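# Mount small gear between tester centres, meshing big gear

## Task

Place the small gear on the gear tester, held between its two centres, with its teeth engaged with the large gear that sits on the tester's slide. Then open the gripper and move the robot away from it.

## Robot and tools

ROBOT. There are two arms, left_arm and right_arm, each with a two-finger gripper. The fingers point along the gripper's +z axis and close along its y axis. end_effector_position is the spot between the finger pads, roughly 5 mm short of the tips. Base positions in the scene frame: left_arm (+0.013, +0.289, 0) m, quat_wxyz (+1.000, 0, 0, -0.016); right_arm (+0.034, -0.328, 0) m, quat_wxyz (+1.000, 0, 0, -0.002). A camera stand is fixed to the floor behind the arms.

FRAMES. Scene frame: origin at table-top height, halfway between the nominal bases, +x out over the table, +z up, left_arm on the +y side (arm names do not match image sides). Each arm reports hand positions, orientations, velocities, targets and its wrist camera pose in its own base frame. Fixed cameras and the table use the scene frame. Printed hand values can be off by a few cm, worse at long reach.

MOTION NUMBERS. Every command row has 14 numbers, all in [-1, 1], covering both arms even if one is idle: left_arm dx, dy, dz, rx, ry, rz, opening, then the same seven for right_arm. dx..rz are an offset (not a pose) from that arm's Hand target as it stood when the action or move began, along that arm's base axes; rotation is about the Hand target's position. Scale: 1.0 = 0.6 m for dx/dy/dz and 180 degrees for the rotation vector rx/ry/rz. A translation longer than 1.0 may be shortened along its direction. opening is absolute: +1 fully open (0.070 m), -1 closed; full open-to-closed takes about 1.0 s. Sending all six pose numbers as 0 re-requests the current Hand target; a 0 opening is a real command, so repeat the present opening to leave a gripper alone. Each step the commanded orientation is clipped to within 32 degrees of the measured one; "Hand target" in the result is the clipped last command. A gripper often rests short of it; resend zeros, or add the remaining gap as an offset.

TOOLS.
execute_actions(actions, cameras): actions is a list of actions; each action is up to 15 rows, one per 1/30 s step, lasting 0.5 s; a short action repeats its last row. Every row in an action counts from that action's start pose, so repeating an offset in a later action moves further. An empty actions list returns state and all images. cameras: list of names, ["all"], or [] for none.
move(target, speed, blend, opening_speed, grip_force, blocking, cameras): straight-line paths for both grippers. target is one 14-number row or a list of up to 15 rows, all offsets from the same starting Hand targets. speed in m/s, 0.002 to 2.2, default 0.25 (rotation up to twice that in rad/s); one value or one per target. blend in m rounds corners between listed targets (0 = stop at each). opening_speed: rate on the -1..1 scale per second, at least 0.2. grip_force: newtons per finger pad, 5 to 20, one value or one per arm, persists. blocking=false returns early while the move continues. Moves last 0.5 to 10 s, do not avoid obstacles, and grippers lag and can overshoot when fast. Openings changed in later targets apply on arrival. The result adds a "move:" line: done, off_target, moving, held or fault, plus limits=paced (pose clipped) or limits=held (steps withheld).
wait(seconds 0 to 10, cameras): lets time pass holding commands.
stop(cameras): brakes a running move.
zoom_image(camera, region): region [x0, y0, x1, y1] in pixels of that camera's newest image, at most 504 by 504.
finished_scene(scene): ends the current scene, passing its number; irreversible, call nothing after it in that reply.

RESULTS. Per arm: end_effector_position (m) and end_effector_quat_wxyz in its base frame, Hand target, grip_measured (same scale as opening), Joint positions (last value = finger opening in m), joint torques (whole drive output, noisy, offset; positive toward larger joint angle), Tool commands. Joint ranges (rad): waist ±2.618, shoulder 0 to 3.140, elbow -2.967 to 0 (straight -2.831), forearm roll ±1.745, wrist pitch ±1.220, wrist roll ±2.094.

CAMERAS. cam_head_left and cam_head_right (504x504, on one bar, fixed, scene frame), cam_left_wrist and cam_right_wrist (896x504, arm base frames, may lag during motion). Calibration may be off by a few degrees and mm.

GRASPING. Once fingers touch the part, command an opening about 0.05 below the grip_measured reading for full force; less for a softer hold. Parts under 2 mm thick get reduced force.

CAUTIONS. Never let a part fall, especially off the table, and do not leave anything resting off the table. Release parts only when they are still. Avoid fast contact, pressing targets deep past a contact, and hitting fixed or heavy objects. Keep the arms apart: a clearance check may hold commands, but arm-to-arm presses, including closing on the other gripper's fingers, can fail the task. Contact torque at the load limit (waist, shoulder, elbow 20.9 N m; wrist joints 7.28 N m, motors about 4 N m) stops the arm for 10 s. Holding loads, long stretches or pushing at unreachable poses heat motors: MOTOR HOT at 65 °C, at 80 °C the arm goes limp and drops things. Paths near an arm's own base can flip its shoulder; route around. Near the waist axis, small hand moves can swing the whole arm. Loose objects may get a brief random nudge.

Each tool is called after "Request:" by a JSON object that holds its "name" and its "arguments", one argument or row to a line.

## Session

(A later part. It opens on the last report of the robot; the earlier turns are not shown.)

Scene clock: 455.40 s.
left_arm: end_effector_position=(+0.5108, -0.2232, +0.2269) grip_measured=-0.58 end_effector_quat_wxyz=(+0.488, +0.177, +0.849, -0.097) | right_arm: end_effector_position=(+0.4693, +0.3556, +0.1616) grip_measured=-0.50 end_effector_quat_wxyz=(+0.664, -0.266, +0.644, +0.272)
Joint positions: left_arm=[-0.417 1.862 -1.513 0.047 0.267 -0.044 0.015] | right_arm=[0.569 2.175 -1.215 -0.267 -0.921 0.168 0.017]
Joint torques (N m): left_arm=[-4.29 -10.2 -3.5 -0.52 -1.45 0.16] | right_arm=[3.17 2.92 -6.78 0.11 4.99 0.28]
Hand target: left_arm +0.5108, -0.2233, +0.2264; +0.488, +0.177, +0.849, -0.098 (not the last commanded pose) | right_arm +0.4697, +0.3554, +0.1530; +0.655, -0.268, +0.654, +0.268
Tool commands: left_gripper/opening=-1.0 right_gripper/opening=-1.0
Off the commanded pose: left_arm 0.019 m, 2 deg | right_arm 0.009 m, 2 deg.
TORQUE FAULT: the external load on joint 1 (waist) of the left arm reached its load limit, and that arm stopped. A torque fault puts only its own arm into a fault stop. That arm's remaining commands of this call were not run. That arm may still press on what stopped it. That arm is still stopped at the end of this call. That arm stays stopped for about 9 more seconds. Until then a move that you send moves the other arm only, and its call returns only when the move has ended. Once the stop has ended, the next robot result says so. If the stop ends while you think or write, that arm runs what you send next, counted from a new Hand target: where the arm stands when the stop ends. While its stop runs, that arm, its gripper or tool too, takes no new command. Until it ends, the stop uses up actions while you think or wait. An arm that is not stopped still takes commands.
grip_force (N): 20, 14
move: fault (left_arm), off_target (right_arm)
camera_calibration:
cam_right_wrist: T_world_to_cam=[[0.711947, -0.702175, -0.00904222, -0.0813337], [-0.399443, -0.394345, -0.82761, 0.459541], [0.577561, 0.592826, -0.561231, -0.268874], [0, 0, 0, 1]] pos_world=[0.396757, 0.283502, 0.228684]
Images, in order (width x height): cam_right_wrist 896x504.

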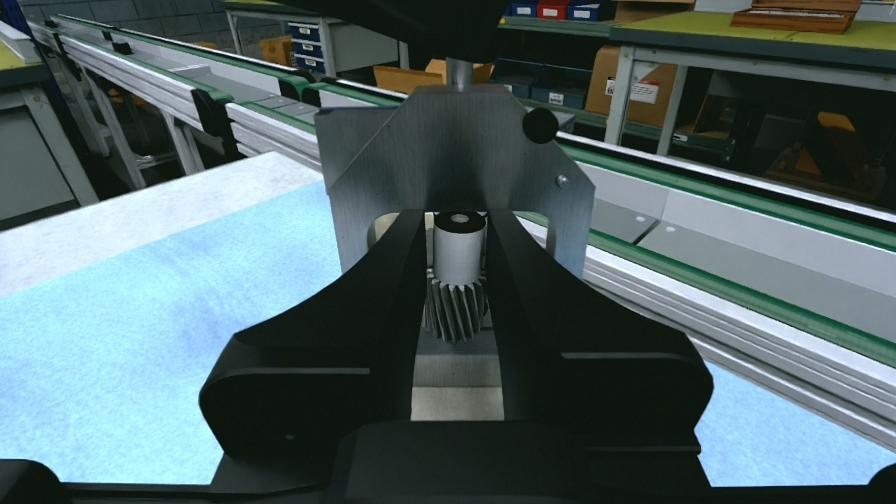

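Request:
{"name": "move", "arguments": {
  "target": [0,0,0,0,0,0,-1,-0.045,-0.0435,0.0,0,0,0,-1],
  "speed": 0.1,
  "cameras": ["all"]
}}

Request:
{"name": "zoom_image", "arguments": {
  "camera": "cam_head_right",
  "region": [210, 80, 330, 200]
}}

Request:
{"name": "zoom_image", "arguments": {
  "camera": "cam_right_wrist",
  "region": [300, 0, 640, 340]
}}

Scene clock: 468.60 s.
left_arm: end_effector_position=(+0.5055, -0.2337, +0.2260) grip_measured=-0.60 end_effector_quat_wxyz=(+0.486, +0.186, +0.848, -0.102) | right_arm: end_effector_position=(+0.4424, +0.3296, +0.1516) grip_measured=-0.50 end_effector_quat_wxyz=(+0.654, -0.268, +0.655, +0.268)
Joint positions: left_arm=[-0.438 1.861 -1.511 0.047 0.268 -0.045 0.014] | right_arm=[0.549 2.096 -1.031 -0.275 -0.994 0.153 0.018]
Joint torques (N m): left_arm=[14.71 -7.2 -7.35 1.9 -5.62 -0.45] | right_arm=[-0.4 -6.87 -3.65 0.11 -1.54 -0.03]
Hand target: left_arm +0.5105, -0.2234, +0.2260; +0.487, +0.177, +0.850, -0.097 | right_arm +0.4427, +0.3293, +0.1530; +0.655, -0.268, +0.654, +0.268
Off the commanded pose: left_arm 0.011 m, 1 deg | right_arm 0.001 m, 0 deg.
TORQUE FAULT, CONTINUED: the left arm's stop, for the torque fault of joint 1 (waist) that an earlier result reported, is over. The rest of the stop counts as 18 of the actions that you can send in this scene. The stop ended before this call began, so that arm ran this call's commands, counted from a new Hand target: where the arm stood when the stop ended. That arm stops again whenever a joint's load reaches its limit.
grip_force (N): 20, 14
move: off_target (left_arm)
camera_calibration:
cam_left_wrist: T_world_to_cam=[[-0.449416, -0.893299, -0.0064961, 0.0175417], [-0.812824, 0.411925, -0.411868, 0.597888], [0.370597, -0.17982, -0.91122, 0.102844], [0, 0, 0, 1]] pos_world=[0.455747, -0.212121, 0.340078]
cam_right_wrist: T_world_to_cam=[[0.710116, -0.703989, -0.011612, -0.0787959], [-0.419702, -0.409997, -0.809785, 0.441645], [0.565319, 0.579915, -0.586611, -0.230032], [0, 0, 0, 1]] pos_world=[0.371355, 0.259001, 0.221784]

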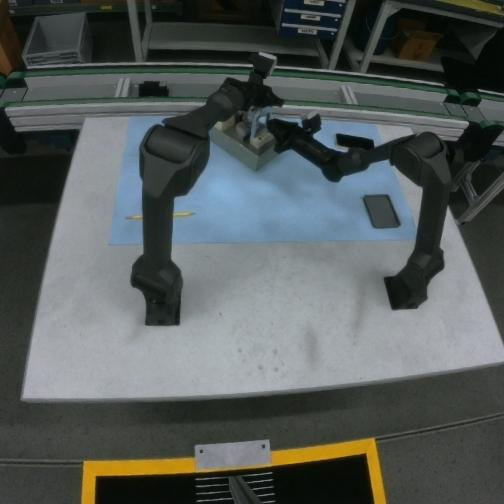

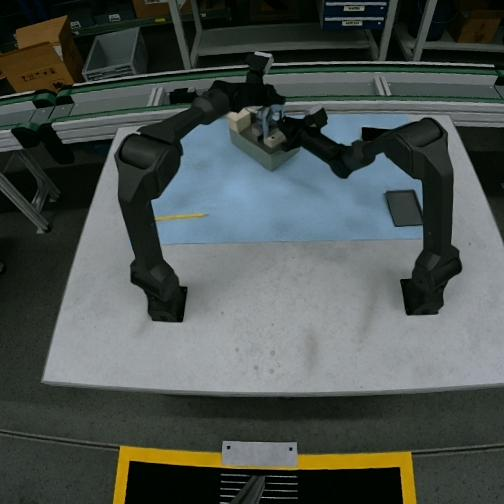

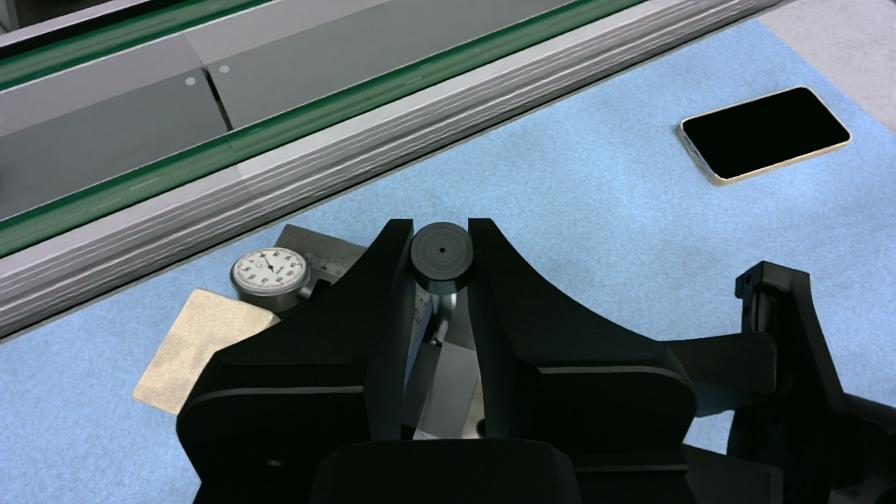

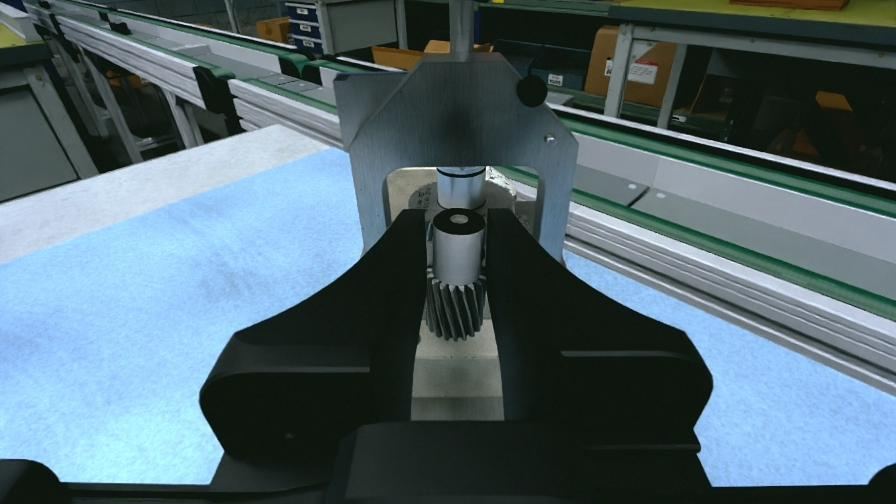

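Scaled by 4.200 from the camera's 504x504 image, which has a finer 720x720 frame.

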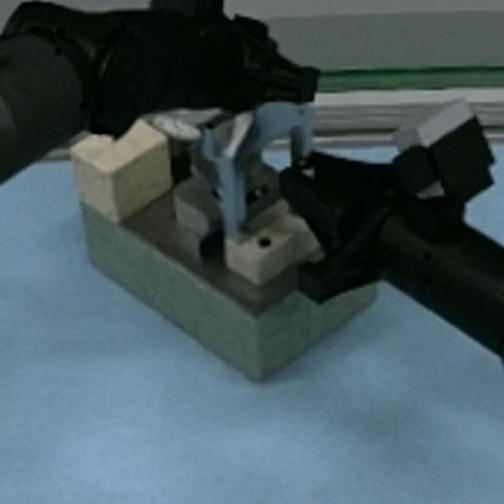

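Scaled by 1.482 from the camera's 896x504 image, which has a finer 1280x720 frame.

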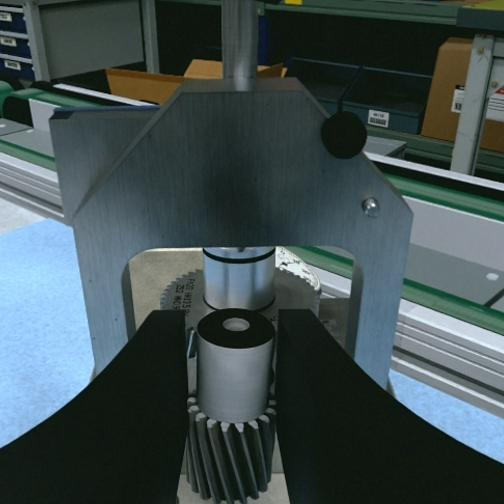

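Request:
{"name": "move", "arguments": {
  "target": [-0.0085,-0.0172,0.005,0,0,0,-1,0,0,-0.01,0,0,0,-1],
  "speed": 0.05,
  "cameras": ["cam_right_wrist"]
}}

Request:
{"name": "zoom_image", "arguments": {
  "camera": "cam_right_wrist",
  "region": [300, 0, 640, 340]
}}

Scene clock: 482.67 s.
left_arm: end_effector_position=(+0.5045, -0.2355, +0.2283) grip_measured=-0.59 end_effector_quat_wxyz=(+0.487, +0.179, +0.849, -0.098) | right_arm: end_effector_position=(+0.4426, +0.3295, +0.1470) grip_measured=-0.50 end_effector_quat_wxyz=(+0.654, -0.268, +0.654, +0.269)
Joint positions: left_arm=[-0.453 1.86 -1.519 0.144 0.281 -0.153 0.014] | right_arm=[0.548 2.112 -1.03 -0.273 -1.013 0.148 0.018]
Joint torques (N m): left_arm=[10.55 -9.34 -7.45 1.33 -4.72 -0.22] | right_arm=[-0.41 -6.55 -2.75 0.29 -1.48 -0.07]
Hand target: left_arm +0.5054, -0.2337, +0.2290; +0.487, +0.177, +0.850, -0.097 | right_arm +0.4427, +0.3293, +0.1470; +0.655, -0.268, +0.654, +0.268
Off the commanded pose: left_arm 0.002 m, 0 deg | right_arm 0.000 m, 0 deg.
grip_force (N): 20, 14
move: done
camera_calibration:
cam_right_wrist: T_world_to_cam=[[0.710455, -0.703654, -0.0112199, -0.0793624], [-0.417615, -0.408711, -0.811513, 0.436904], [0.566438, 0.581228, -0.584227, -0.23412], [0, 0, 0, 1]] pos_world=[0.371455, 0.258801, 0.216884]
Images, in order (width x height): cam_right_wrist 896x504.

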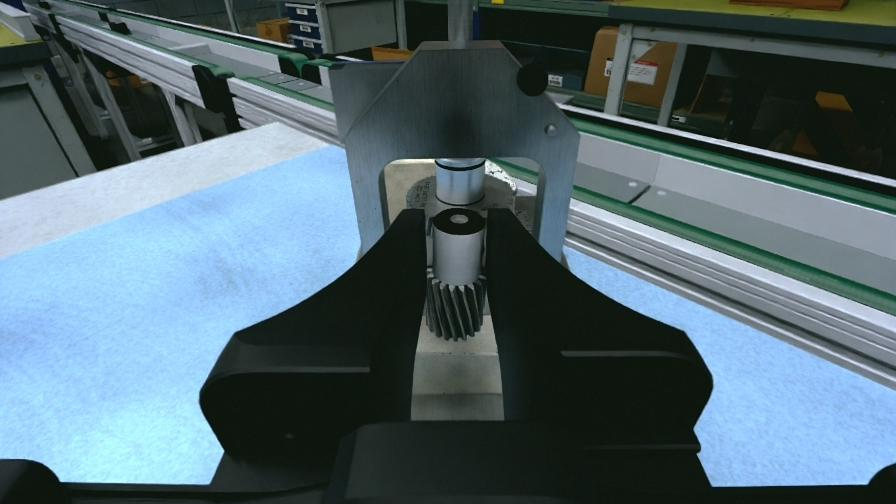

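Scaled by 1.482 from the camera's 896x504 image, which has a finer 1280x720 frame.

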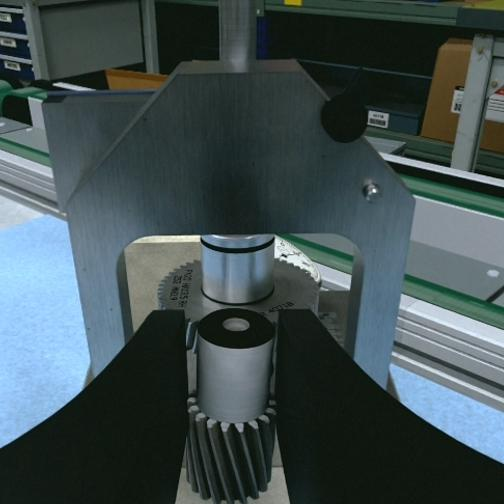

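Request:
{"name": "move", "arguments": {
  "target": [
    [-0.0025,-0.0075,0.0,0,0,0,-1,0,0,0,0,0,0,-1],
    [-0.0025,-0.0075,0.0,0,0,0,-1,0.0452,0.0457,0,0,0,0,-1]
  ],
  "speed": 0.04,
  "cameras": ["cam_right_wrist"]
}}

Request:
{"name": "zoom_image", "arguments": {
  "camera": "cam_right_wrist",
  "region": [320, 80, 600, 360]
}}

Scene clock: 493.80 s.
left_arm: end_effector_position=(+0.5041, -0.2373, +0.2291) grip_measured=-0.59 end_effector_quat_wxyz=(+0.487, +0.177, +0.850, -0.097) | right_arm: end_effector_position=(+0.4700, +0.3570, +0.1471) grip_measured=-0.50 end_effector_quat_wxyz=(+0.655, -0.269, +0.653, +0.268)
Joint positions: left_arm=[-0.46 1.861 -1.523 0.183 0.285 -0.196 0.014] | right_arm=[0.573 2.199 -1.218 -0.262 -0.913 0.161 0.018]
Joint torques (N m): left_arm=[1.82 -7.43 -7.15 0.27 -5.9 0.13] | right_arm=[0.62 -7.33 -2.91 0.27 -1.5 0.14]
Hand target: left_arm +0.5039, -0.2382, +0.2290; +0.487, +0.177, +0.850, -0.097 | right_arm +0.4699, +0.3567, +0.1470; +0.655, -0.268, +0.654, +0.268
Off the commanded pose: left_arm 0.001 m, 0 deg | right_arm 0.000 m, 0 deg.
grip_force (N): 20, 14
move: done
camera_calibration:
cam_right_wrist: T_world_to_cam=[[0.71031, -0.703824, -0.00958207, -0.0795137], [-0.416527, -0.409314, -0.811768, 0.45942], [0.56742, 0.580598, -0.583901, -0.265791], [0, 0, 0, 1]] pos_world=[0.398655, 0.286401, 0.216985]
Images, in order (width x height): cam_right_wrist 896x504.

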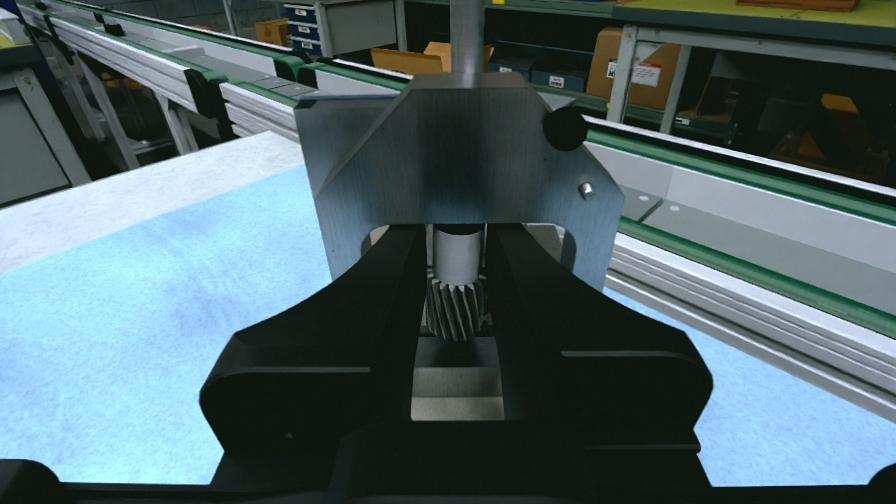

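Scaled by 1.800 from the camera's 896x504 image, which has a finer 1280x720 frame.

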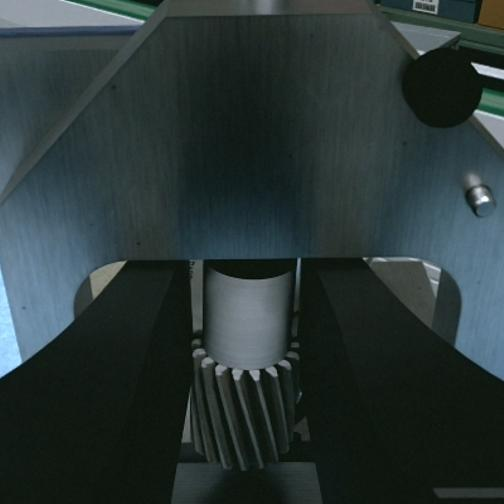

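Request:
{"name": "move", "arguments": {
  "target": [
    [0,0,0,0,0,0,-1,0.002,-0.002,0,0,0,0,-1],
    [0,0,0,0,0,0,-1,0.002,-0.002,-0.007,0,0,0,-1]
  ],
  "speed": 0.02,
  "cameras": ["cam_right_wrist"]
}}

Request:
{"name": "zoom_image", "arguments": {
  "camera": "cam_right_wrist",
  "region": [320, 80, 600, 360]
}}

Scene clock: 504.43 s.
left_arm: end_effector_position=(+0.5039, -0.2378, +0.2291) grip_measured=-0.59 end_effector_quat_wxyz=(+0.487, +0.177, +0.850, -0.097) | right_arm: end_effector_position=(+0.4709, +0.3560, +0.1431) grip_measured=-0.50 end_effector_quat_wxyz=(+0.655, -0.268, +0.653, +0.269)
Joint positions: left_arm=[-0.461 1.861 -1.523 0.182 0.285 -0.196 0.014] | right_arm=[0.569 2.211 -1.217 -0.265 -0.925 0.162 0.018]
Joint torques (N m): left_arm=[-0.65 -8.41 -6.43 -0.07 -5.89 0.19] | right_arm=[-0.28 -7.27 -3.13 0.3 -1.47 -0.11]
Hand target: left_arm +0.5039, -0.2382, +0.2290; +0.487, +0.177, +0.850, -0.097 | right_arm +0.4711, +0.3555, +0.1428; +0.655, -0.268, +0.654, +0.268
Off the commanded pose: left_arm 0.000 m, 0 deg | right_arm 0.001 m, 0 deg.
grip_force (N): 20, 14
move: done
camera_calibration:
cam_right_wrist: T_world_to_cam=[[0.710628, -0.703486, -0.0107692, -0.0810787], [-0.41663, -0.408427, -0.812162, 0.455888], [0.566946, 0.581632, -0.583332, -0.268283], [0, 0, 0, 1]] pos_world=[0.399655, 0.285201, 0.212884]
Images, in order (width x height): cam_right_wrist 896x504.

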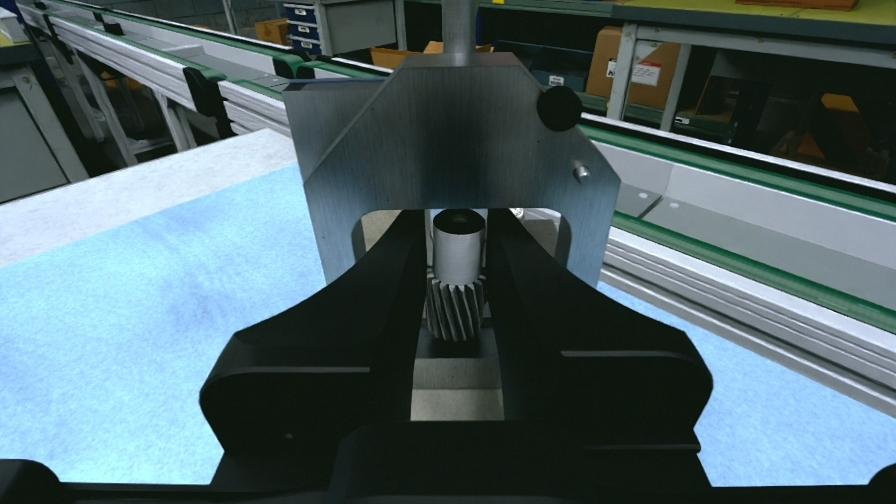

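Scaled by 1.800 from the camera's 896x504 image, which has a finer 1280x720 frame.

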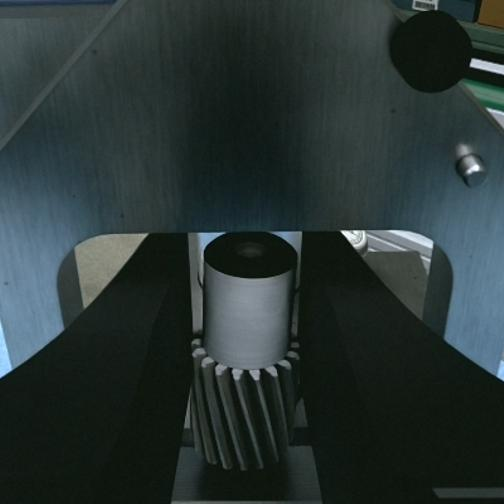

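Request:
{"name": "move", "arguments": {
  "target": [0,0,0,0,0,0,-1,0,0,-0.007,0,0,0,-1],
  "speed": 0.02,
  "cameras": ["cam_right_wrist"]
}}

Request:
{"name": "zoom_image", "arguments": {
  "camera": "cam_right_wrist",
  "region": [320, 80, 600, 360]
}}

Scene clock: 509.73 s.
left_arm: end_effector_position=(+0.5039, -0.2378, +0.2291) grip_measured=-0.59 end_effector_quat_wxyz=(+0.487, +0.177, +0.850, -0.097) | right_arm: end_effector_position=(+0.4708, +0.3560, +0.1413) grip_measured=-0.50 end_effector_quat_wxyz=(+0.657, -0.268, +0.651, +0.270)
Joint positions: left_arm=[-0.461 1.861 -1.523 0.182 0.285 -0.196 0.014] | right_arm=[0.569 2.219 -1.217 -0.262 -0.941 0.158 0.018]
Joint torques (N m): left_arm=[-0.59 -8.8 -6.55 -0.04 -5.89 0.16] | right_arm=[0.38 -3.73 -2.01 0.18 0.91 -0.07]
Hand target: left_arm +0.5039, -0.2382, +0.2290; +0.487, +0.177, +0.850, -0.097 | right_arm +0.4711, +0.3555, +0.1386; +0.655, -0.268, +0.654, +0.268
Off the commanded pose: left_arm 0.000 m, 0 deg | right_arm 0.003 m, 0 deg.
grip_force (N): 20, 14
move: done
camera_calibration:
cam_right_wrist: T_world_to_cam=[[0.710862, -0.703253, -0.0104871, -0.0812514], [-0.412642, -0.404939, -0.815936, 0.451777], [0.569563, 0.584345, -0.578047, -0.27227], [0, 0, 0, 1]] pos_world=[0.399256, 0.284901, 0.210384]
Images, in order (width x height): cam_right_wrist 896x504.

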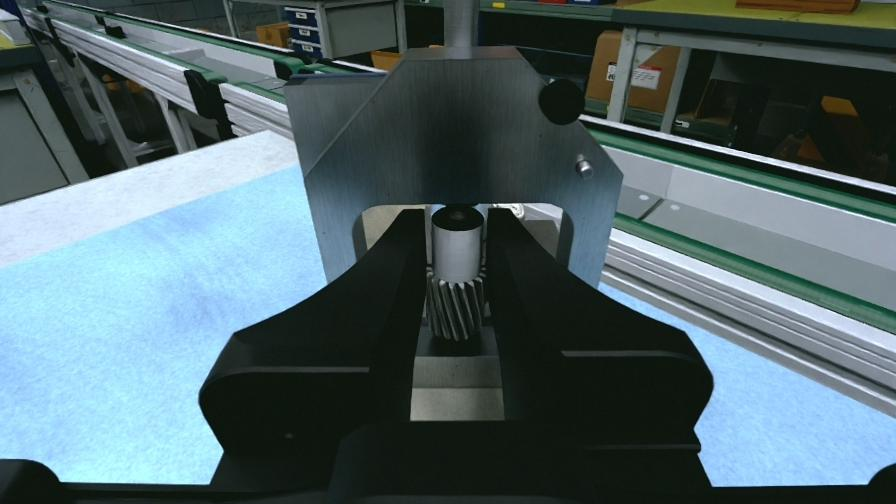

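Scaled by 1.800 from the camera's 896x504 image, which has a finer 1280x720 frame.

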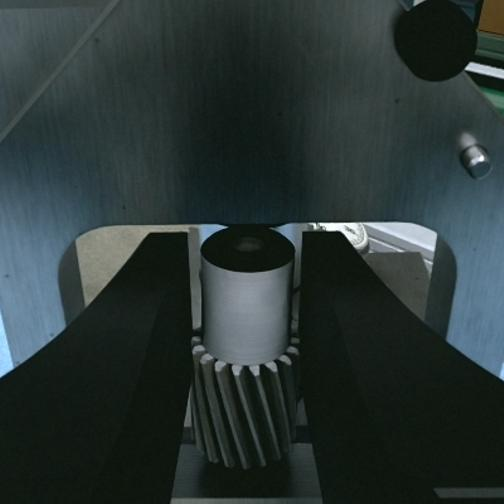

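Request:
{"name": "move", "arguments": {
  "target": [0,0,-0.01,0,0,0,-1,0,0,0.0025,0,0,0,-1],
  "speed": 0.03,
  "cameras": ["cam_right_wrist"]
}}

Request:
{"name": "zoom_image", "arguments": {
  "camera": "cam_right_wrist",
  "region": [390, 170, 530, 310]
}}

Scene clock: 516.33 s.
left_arm: end_effector_position=(+0.5039, -0.2378, +0.2239) grip_measured=-0.59 end_effector_quat_wxyz=(+0.488, +0.177, +0.849, -0.097) | right_arm: end_effector_position=(+0.4712, +0.3553, +0.1390) grip_measured=-0.49 end_effector_quat_wxyz=(+0.654, -0.268, +0.655, +0.268)
Joint positions: left_arm=[-0.461 1.864 -1.505 0.196 0.263 -0.211 0.014] | right_arm=[0.568 2.219 -1.216 -0.262 -0.931 0.158 0.018]
Joint torques (N m): left_arm=[-0.45 -6.96 -6.46 0.11 -5.9 -0.13] | right_arm=[-0.05 -5.89 -2.41 0.13 -0.05 0.15]
Hand target: left_arm +0.5039, -0.2382, +0.2230; +0.487, +0.177, +0.850, -0.097 | right_arm +0.4711, +0.3555, +0.1401; +0.655, -0.268, +0.654, +0.268
Off the commanded pose: left_arm 0.001 m, 0 deg | right_arm 0.001 m, 0 deg.
grip_force (N): 20, 14
move: done
camera_calibration:
cam_right_wrist: T_world_to_cam=[[0.709137, -0.704988, -0.0107794, -0.0805883], [-0.419452, -0.409533, -0.810149, 0.453869], [0.566731, 0.579028, -0.586124, -0.269139], [0, 0, 0, 1]] pos_world=[0.400054, 0.2849, 0.209084]
Images, in order (width x height): cam_right_wrist 896x504.

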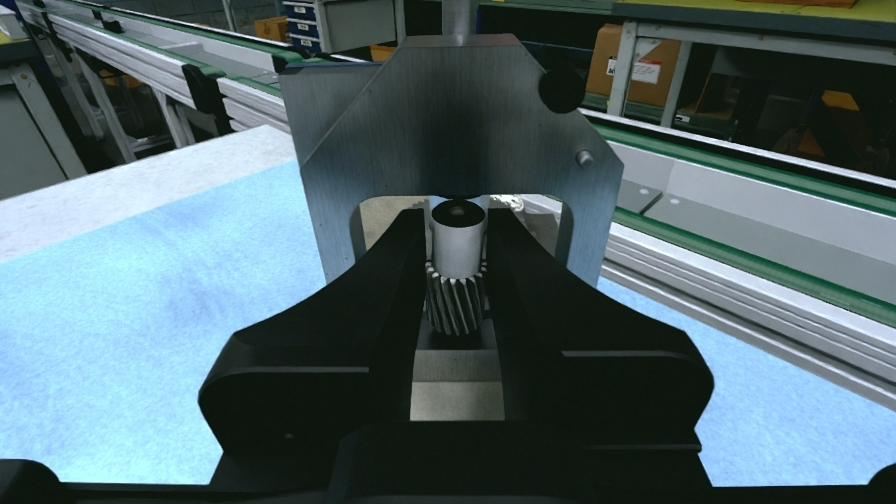

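Scaled by 3.600 from the camera's 896x504 image, which has a finer 1280x720 frame.

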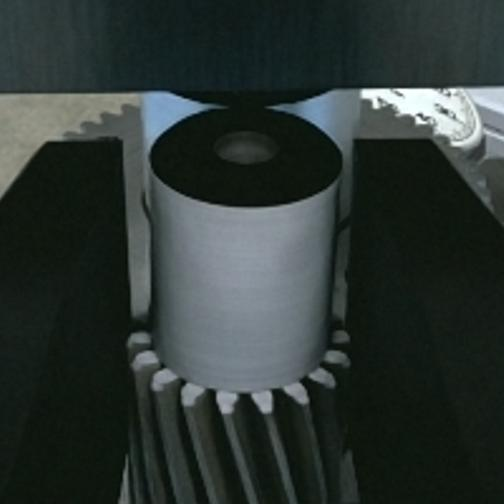

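Request:
{"name": "move", "arguments": {
  "target": [0,0,-0.0075,0,0,0,-1,0,0,0,0,0,0,-1],
  "speed": 0.03,
  "cameras": ["cam_right_wrist"]
}}

Request:
{"name": "zoom_image", "arguments": {
  "camera": "cam_right_wrist",
  "region": [390, 170, 530, 310]
}}

Scene clock: 522.73 s.
left_arm: end_effector_position=(+0.5044, -0.2383, +0.2227) grip_measured=-0.59 end_effector_quat_wxyz=(+0.491, +0.176, +0.847, -0.099) | right_arm: end_effector_position=(+0.4711, +0.3554, +0.1394) grip_measured=-0.49 end_effector_quat_wxyz=(+0.654, -0.268, +0.654, +0.268)
Joint positions: left_arm=[-0.461 1.865 -1.494 0.209 0.243 -0.225 0.014] | right_arm=[0.568 2.218 -1.216 -0.263 -0.931 0.159 0.018]
Joint torques (N m): left_arm=[-0.39 -2.21 -3.31 -0.02 -2.9 -0.12] | right_arm=[-0.06 -9.64 -5.2 0.37 -3.16 0.17]
Hand target: left_arm +0.5039, -0.2382, +0.2185; +0.487, +0.177, +0.850, -0.097 | right_arm +0.4711, +0.3555, +0.1401; +0.655, -0.268, +0.654, +0.268
Off the commanded pose: left_arm 0.004 m, 1 deg | right_arm 0.001 m, 0 deg.
grip_force (N): 20, 14
move: off_target (left_arm)
camera_calibration:
cam_right_wrist: T_world_to_cam=[[0.709623, -0.704497, -0.0109152, -0.0808187], [-0.418806, -0.409294, -0.810605, 0.45392], [0.566601, 0.579795, -0.585492, -0.269148], [0, 0, 0, 1]] pos_world=[0.399955, 0.284901, 0.209484]
Images, in order (width x height): cam_right_wrist 896x504.

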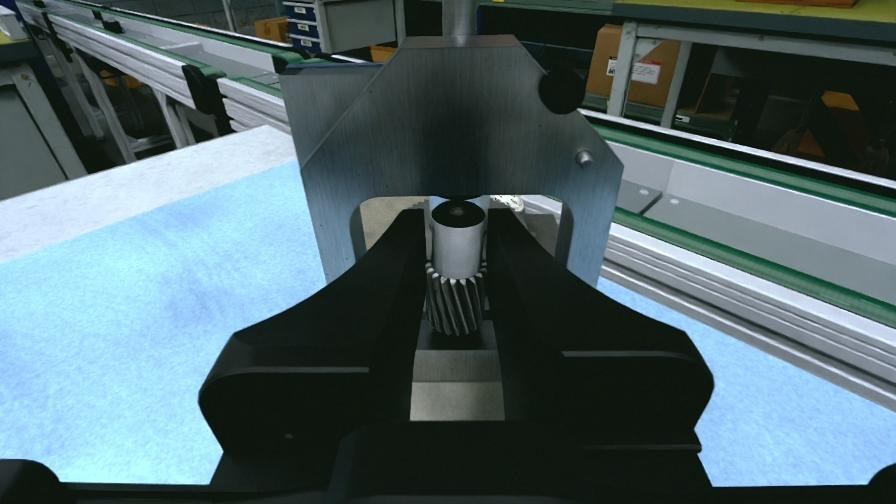

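Scaled by 3.600 from the camera's 896x504 image, which has a finer 1280x720 frame.

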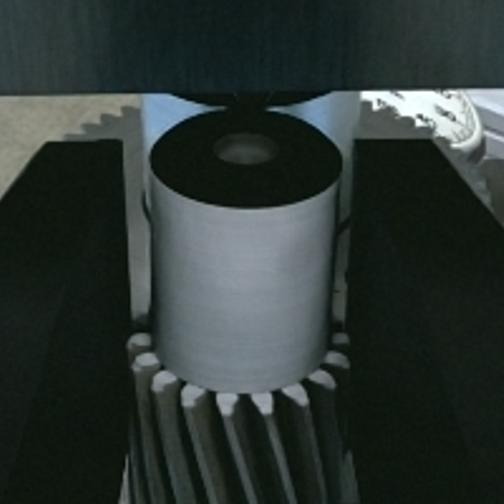

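Request:
{"name": "move", "arguments": {
  "target": [
    [0,0,0.0207,0,0,0,-1,0,0,0,0,0,0,-1],
    [0,0,0.0207,0,0,0,-1,0,0,0.0105,0,0,0,-1],
    [0,0,0.0207,0,0,0,-1,0.0073,0.0082,0.0105,0,0,0,-1]
  ],
  "speed": 0.03,
  "cameras": ["cam_right_wrist"]
}}

Request:
{"name": "zoom_image", "arguments": {
  "camera": "cam_right_wrist",
  "region": [370, 170, 550, 350]
}}

Scene clock: 535.73 s.
left_arm: end_effector_position=(+0.5038, -0.2377, +0.2283) grip_measured=-0.59 end_effector_quat_wxyz=(+0.484, +0.177, +0.851, -0.096) | right_arm: end_effector_position=(+0.4761, +0.3597, +0.1476) grip_measured=-0.49 end_effector_quat_wxyz=(+0.656, -0.268, +0.653, +0.268)
Joint positions: left_arm=[-0.461 1.863 -1.528 0.177 0.295 -0.192 0.014] | right_arm=[0.571 2.216 -1.251 -0.264 -0.899 0.166 0.018]
Joint torques (N m): left_arm=[-0.26 -9.84 -4.63 0.05 -2.87 0.12] | right_arm=[1.95 -8.95 -5.69 0.39 -2.59 0.27]
Hand target: left_arm +0.5039, -0.2382, +0.2309; +0.487, +0.177, +0.850, -0.097 | right_arm +0.4754, +0.3605, +0.1464; +0.655, -0.268, +0.654, +0.268
Off the commanded pose: left_arm 0.003 m, 0 deg | right_arm 0.002 m, 0 deg.
grip_force (N): 20, 14
move: done
camera_calibration:
cam_right_wrist: T_world_to_cam=[[0.70887, -0.70527, -0.00992691, -0.0807972], [-0.415918, -0.406591, -0.813447, 0.462434], [0.569664, 0.580757, -0.581554, -0.271994], [0, 0, 0, 1]] pos_world=[0.404554, 0.289, 0.217185]
Images, in order (width x height): cam_right_wrist 896x504.

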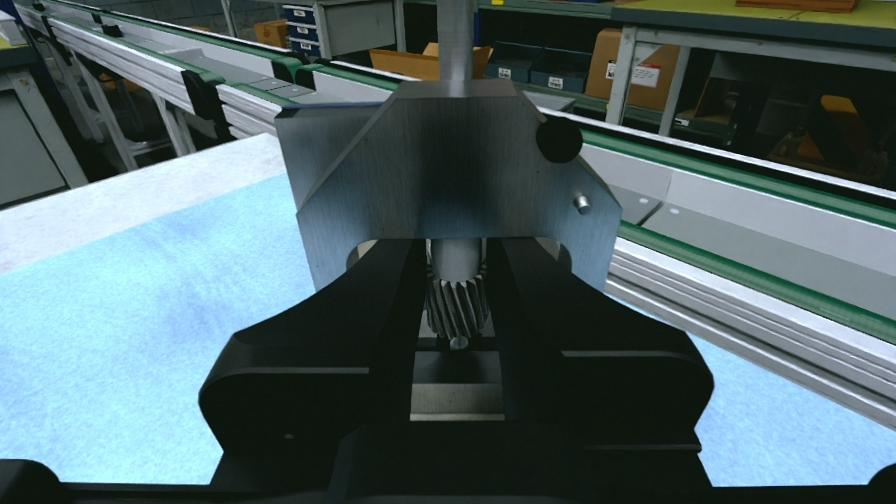

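Scaled by 2.800 from the camera's 896x504 image, which has a finer 1280x720 frame.

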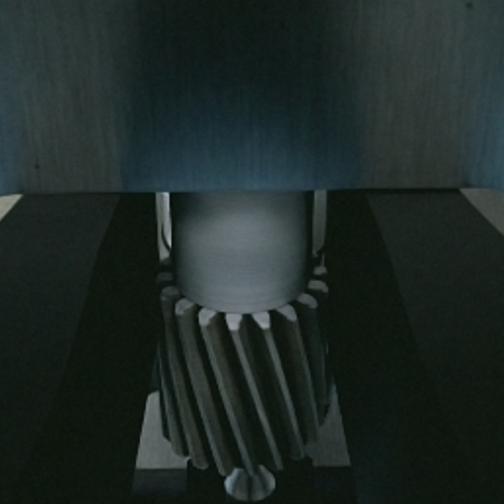

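Request:
{"name": "move", "arguments": {
  "target": [
    [0,0,0.002,0,0,0,-1,-0.002,-0.0022,-0.002,0,0,0,-1],
    [0,0,0.002,0,0,0,-1,-0.002,-0.0022,-0.0095,0,0,0,-1]
  ],
  "speed": 0.02,
  "cameras": ["cam_right_wrist"]
}}

Request:
{"name": "zoom_image", "arguments": {
  "camera": "cam_right_wrist",
  "region": [370, 170, 550, 350]
}}

Scene clock: 551.17 s.
left_arm: end_effector_position=(+0.5041, -0.2379, +0.2311) grip_measured=-0.59 end_effector_quat_wxyz=(+0.486, +0.177, +0.850, -0.097) | right_arm: end_effector_position=(+0.4742, +0.3594, +0.1433) grip_measured=-0.49 end_effector_quat_wxyz=(+0.657, -0.268, +0.651, +0.269)
Joint positions: left_arm=[-0.461 1.861 -1.532 0.175 0.296 -0.189 0.014] | right_arm=[0.572 2.225 -1.241 -0.261 -0.921 0.161 0.018]
Joint torques (N m): left_arm=[0.35 -10.39 -6.82 -0.06 -4.68 0.21] | right_arm=[-0.43 -5.4 -2.68 0.16 -0.05 -0.02]
Hand target: left_arm +0.5039, -0.2382, +0.2321; +0.487, +0.177, +0.850, -0.097 | right_arm +0.4742, +0.3591, +0.1407; +0.655, -0.268, +0.654, +0.268
Off the commanded pose: left_arm 0.001 m, 0 deg | right_arm 0.003 m, 0 deg.
grip_force (N): 20, 14
move: done
camera_calibration:
cam_right_wrist: T_world_to_cam=[[0.710471, -0.703647, -0.0105354, -0.0809039], [-0.413175, -0.40497, -0.81565, 0.456474], [0.569664, 0.583849, -0.578449, -0.27485], [0, 0, 0, 1]] pos_world=[0.402655, 0.288401, 0.212484]
Images, in order (width x height): cam_right_wrist 896x504.

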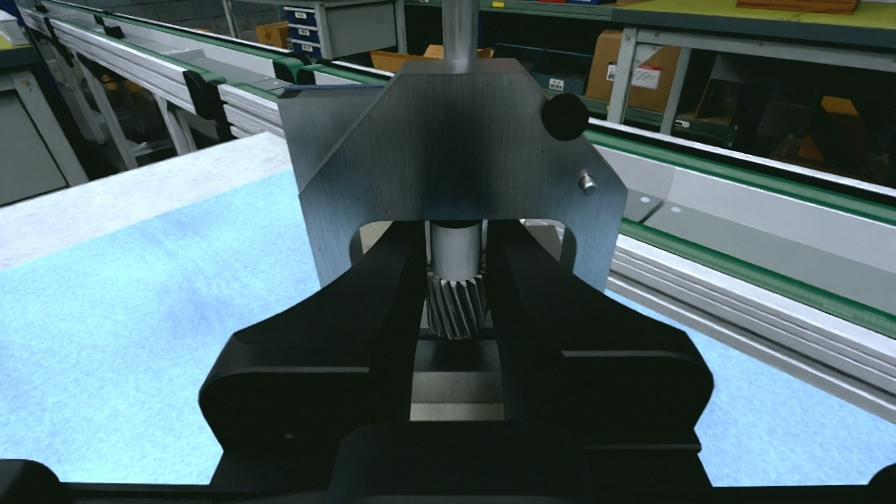

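Scaled by 2.800 from the camera's 896x504 image, which has a finer 1280x720 frame.

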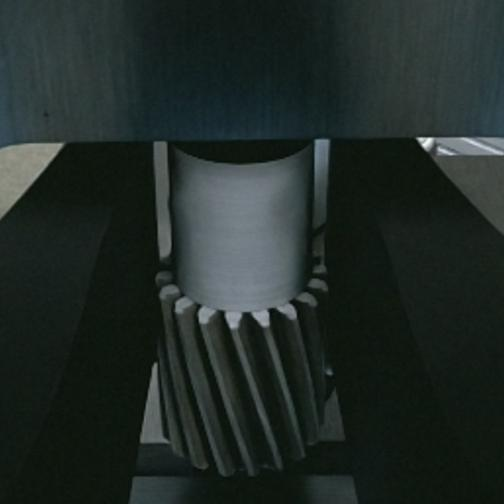

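Request:
{"name": "move", "arguments": {
  "target": [0,0,0,0,0,0,-1,0.0018,0.0017,0,0,0,0,-1],
  "speed": 0.02
}}

Request:
{"name": "move", "arguments": {
  "target": [0,0,0,0,0,0,-1,-0.0036,-0.0034,0,0,0,0,-1],
  "speed": 0.02
}}

Request:
{"name": "move", "arguments": {
  "target": [0,0,0,0,0,0,-1,-0.0018,-0.0017,0,0,0,0,-1],
  "speed": 0.02,
  "cameras": ["cam_right_wrist"]
}}

Request:
{"name": "zoom_image", "arguments": {
  "camera": "cam_right_wrist",
  "region": [370, 170, 550, 350]
}}

Scene clock: 557.57 s.
left_arm: end_effector_position=(+0.5040, -0.2378, +0.2316) grip_measured=-0.59 end_effector_quat_wxyz=(+0.487, +0.177, +0.850, -0.097) | right_arm: end_effector_position=(+0.4753, +0.3599, +0.1404) grip_measured=-0.49 end_effector_quat_wxyz=(+0.655, -0.268, +0.654, +0.268)
Joint positions: left_arm=[-0.461 1.86 -1.532 0.175 0.296 -0.189 0.014] | right_arm=[0.572 2.23 -1.247 -0.261 -0.913 0.161 0.018]
Joint torques (N m): left_arm=[0.35 -10.43 -6.43 0.12 -4.36 0.03] | right_arm=[0.42 -3.59 -1.78 0.19 1.09 0.16]
Hand target: left_arm +0.5039, -0.2382, +0.2321; +0.487, +0.177, +0.850, -0.097 | right_arm +0.4753, +0.3602, +0.1407; +0.655, -0.268, +0.654, +0.268
Off the commanded pose: left_arm 0.001 m, 0 deg | right_arm 0.000 m, 0 deg.
grip_force (N): 20, 14
move: done

Scene clock: 558.27 s.
left_arm: end_effector_position=(+0.5040, -0.2378, +0.2316) grip_measured=-0.59 end_effector_quat_wxyz=(+0.487, +0.177, +0.850, -0.097) | right_arm: end_effector_position=(+0.4729, +0.3586, +0.1393) grip_measured=-0.49 end_effector_quat_wxyz=(+0.653, -0.269, +0.655, +0.268)
Joint positions: left_arm=[-0.461 1.86 -1.532 0.175 0.296 -0.189 0.014] | right_arm=[0.572 2.225 -1.233 -0.261 -0.92 0.16 0.018]
Joint torques (N m): left_arm=[0.35 -10.51 -6.36 0.11 -4.35 0.01] | right_arm=[-0.64 -5.47 -1.67 0.03 -0.06 -0.07]
Hand target: left_arm +0.5039, -0.2382, +0.2321; +0.487, +0.177, +0.850, -0.097 | right_arm +0.4732, +0.3581, +0.1407; +0.655, -0.268, +0.654, +0.268
Off the commanded pose: left_arm 0.001 m, 0 deg | right_arm 0.002 m, 0 deg.
grip_force (N): 20, 14
move: done

Scene clock: 558.97 s.
left_arm: end_effector_position=(+0.5040, -0.2378, +0.2316) grip_measured=-0.59 end_effector_quat_wxyz=(+0.487, +0.177, +0.850, -0.097) | right_arm: end_effector_position=(+0.4721, +0.3570, +0.1394) grip_measured=-0.49 end_effector_quat_wxyz=(+0.654, -0.268, +0.655, +0.268)
Joint positions: left_arm=[-0.461 1.86 -1.532 0.175 0.296 -0.189 0.014] | right_arm=[0.57 2.221 -1.224 -0.261 -0.924 0.159 0.018]
Joint torques (N m): left_arm=[0.28 -10.47 -6.35 0.12 -4.34 -0.01] | right_arm=[-0.63 -6.82 -2.52 0.14 -0.98 -0.07]
Hand target: left_arm +0.5039, -0.2382, +0.2321; +0.487, +0.177, +0.850, -0.097 | right_arm +0.4721, +0.3571, +0.1407; +0.655, -0.268, +0.654, +0.268
Off the commanded pose: left_arm 0.001 m, 0 deg | right_arm 0.001 m, 0 deg.
grip_force (N): 20, 14
move: done
camera_calibration:
cam_right_wrist: T_world_to_cam=[[0.709478, -0.704631, -0.0116613, -0.0801476], [-0.420104, -0.409593, -0.809781, 0.455508], [0.565821, 0.579421, -0.586616, -0.269928], [0, 0, 0, 1]] pos_world=[0.400955, 0.2865, 0.209584]
Images, in order (width x height): cam_right_wrist 896x504.

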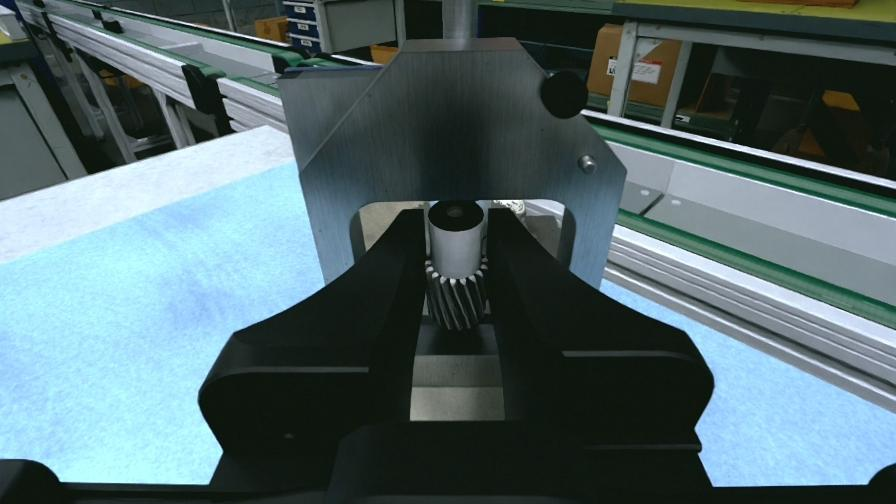

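Scaled by 2.800 from the camera's 896x504 image, which has a finer 1280x720 frame.

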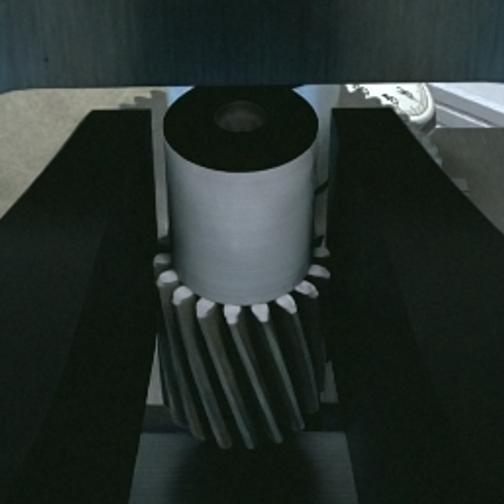

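Request:
{"name": "move", "arguments": {
  "target": [0,0,0,0,0,0,-1,0.0053,0.0051,-0.001,0,0,0,-1],
  "speed": 0.02,
  "cameras": ["cam_right_wrist"]
}}

Request:
{"name": "zoom_image", "arguments": {
  "camera": "cam_right_wrist",
  "region": [370, 170, 550, 350]
}}

Scene clock: 564.23 s.
left_arm: end_effector_position=(+0.5040, -0.2378, +0.2316) grip_measured=-0.59 end_effector_quat_wxyz=(+0.487, +0.177, +0.850, -0.097) | right_arm: end_effector_position=(+0.4754, +0.3601, +0.1419) grip_measured=-0.49 end_effector_quat_wxyz=(+0.656, -0.268, +0.652, +0.268)
Joint positions: left_arm=[-0.461 1.86 -1.532 0.175 0.296 -0.189 0.014] | right_arm=[0.572 2.23 -1.248 -0.261 -0.917 0.16 0.018]
Joint torques (N m): left_arm=[0.26 -10.32 -6.12 0.12 -4.34 -0.13] | right_arm=[1.02 -5.79 -3.47 0.26 -0.45 0.17]
Hand target: left_arm +0.5039, -0.2382, +0.2321; +0.487, +0.177, +0.850, -0.097 | right_arm +0.4753, +0.3602, +0.1401; +0.655, -0.268, +0.654, +0.268
Off the commanded pose: left_arm 0.001 m, 0 deg | right_arm 0.002 m, 0 deg.
grip_force (N): 20, 14
move: done
camera_calibration:
cam_right_wrist: T_world_to_cam=[[0.709998, -0.704141, -0.00939368, -0.0811137], [-0.414117, -0.406699, -0.814311, 0.456913], [0.569569, 0.58205, -0.580352, -0.275733], [0, 0, 0, 1]] pos_world=[0.403855, 0.289201, 0.211285]
Images, in order (width x height): cam_right_wrist 896x504.

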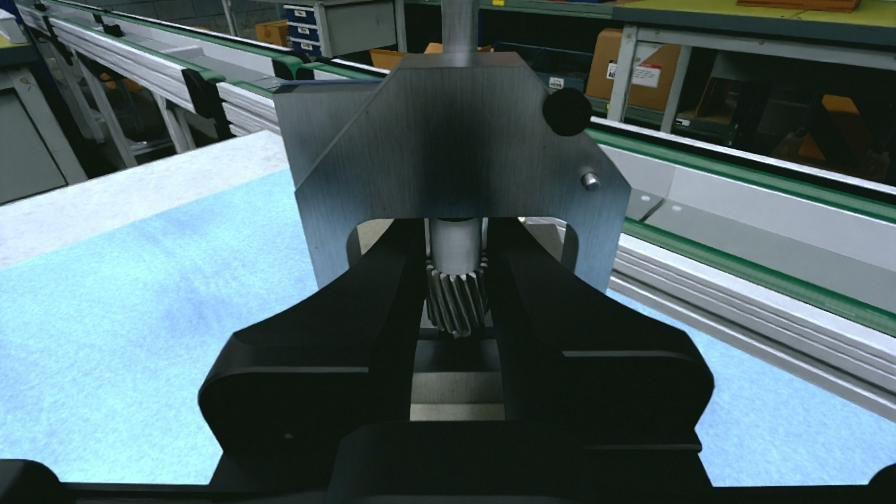

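Scaled by 2.800 from the camera's 896x504 image, which has a finer 1280x720 frame.

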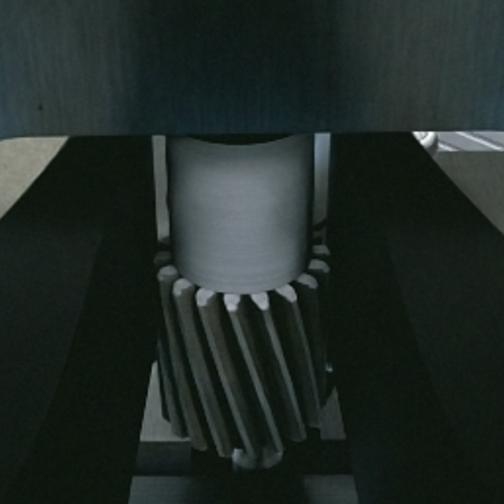

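Request:
{"name": "move", "arguments": {
  "target": [
    [0,0,0,0,0,0,-1,-0.0033,-0.0032,0.002,0,0,0,-1],
    [0,0,0,0,0,0,-1,-0.0033,-0.0032,-0.002,0,0,0,-1]
  ],
  "speed": 0.02,
  "cameras": ["cam_right_wrist"]
}}

Request:
{"name": "zoom_image", "arguments": {
  "camera": "cam_right_wrist",
  "region": [370, 170, 550, 350]
}}

Scene clock: 580.43 s.
left_arm: end_effector_position=(+0.5040, -0.2378, +0.2316) grip_measured=-0.59 end_effector_quat_wxyz=(+0.487, +0.177, +0.850, -0.097) | right_arm: end_effector_position=(+0.4729, +0.3589, +0.1405) grip_measured=-0.49 end_effector_quat_wxyz=(+0.656, -0.268, +0.652, +0.269)
Joint positions: left_arm=[-0.461 1.86 -1.532 0.175 0.296 -0.189 0.014] | right_arm=[0.572 2.227 -1.234 -0.261 -0.928 0.159 0.018]
Joint torques (N m): left_arm=[0.3 -10.03 -5.65 -0.11 -4.44 -0.13] | right_arm=[-0.57 -6.45 -2.95 0.31 -0.91 -0.09]
Hand target: left_arm +0.5039, -0.2382, +0.2321; +0.487, +0.177, +0.850, -0.097 | right_arm +0.4733, +0.3582, +0.1389; +0.655, -0.268, +0.654, +0.268
Off the commanded pose: left_arm 0.001 m, 0 deg | right_arm 0.002 m, 0 deg.
grip_force (N): 20, 14
move: done
camera_calibration:
cam_right_wrist: T_world_to_cam=[[0.711125, -0.702987, -0.0105358, -0.0809529], [-0.414537, -0.407137, -0.813879, 0.454577], [0.567857, 0.583137, -0.580939, -0.273924], [0, 0, 0, 1]] pos_world=[0.401556, 0.287902, 0.209984]
Images, in order (width x height): cam_right_wrist 896x504.

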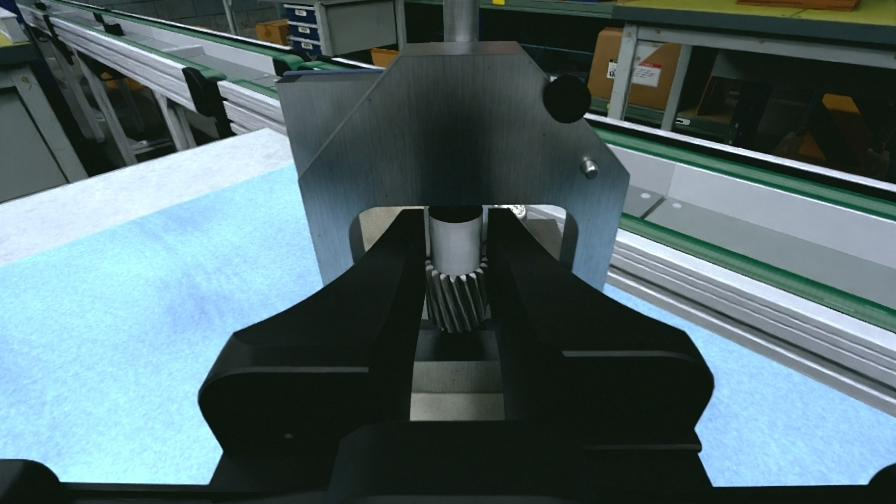

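Scaled by 2.800 from the camera's 896x504 image, which has a finer 1280x720 frame.

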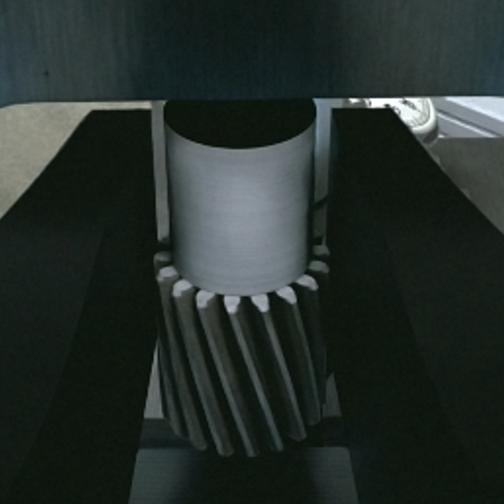

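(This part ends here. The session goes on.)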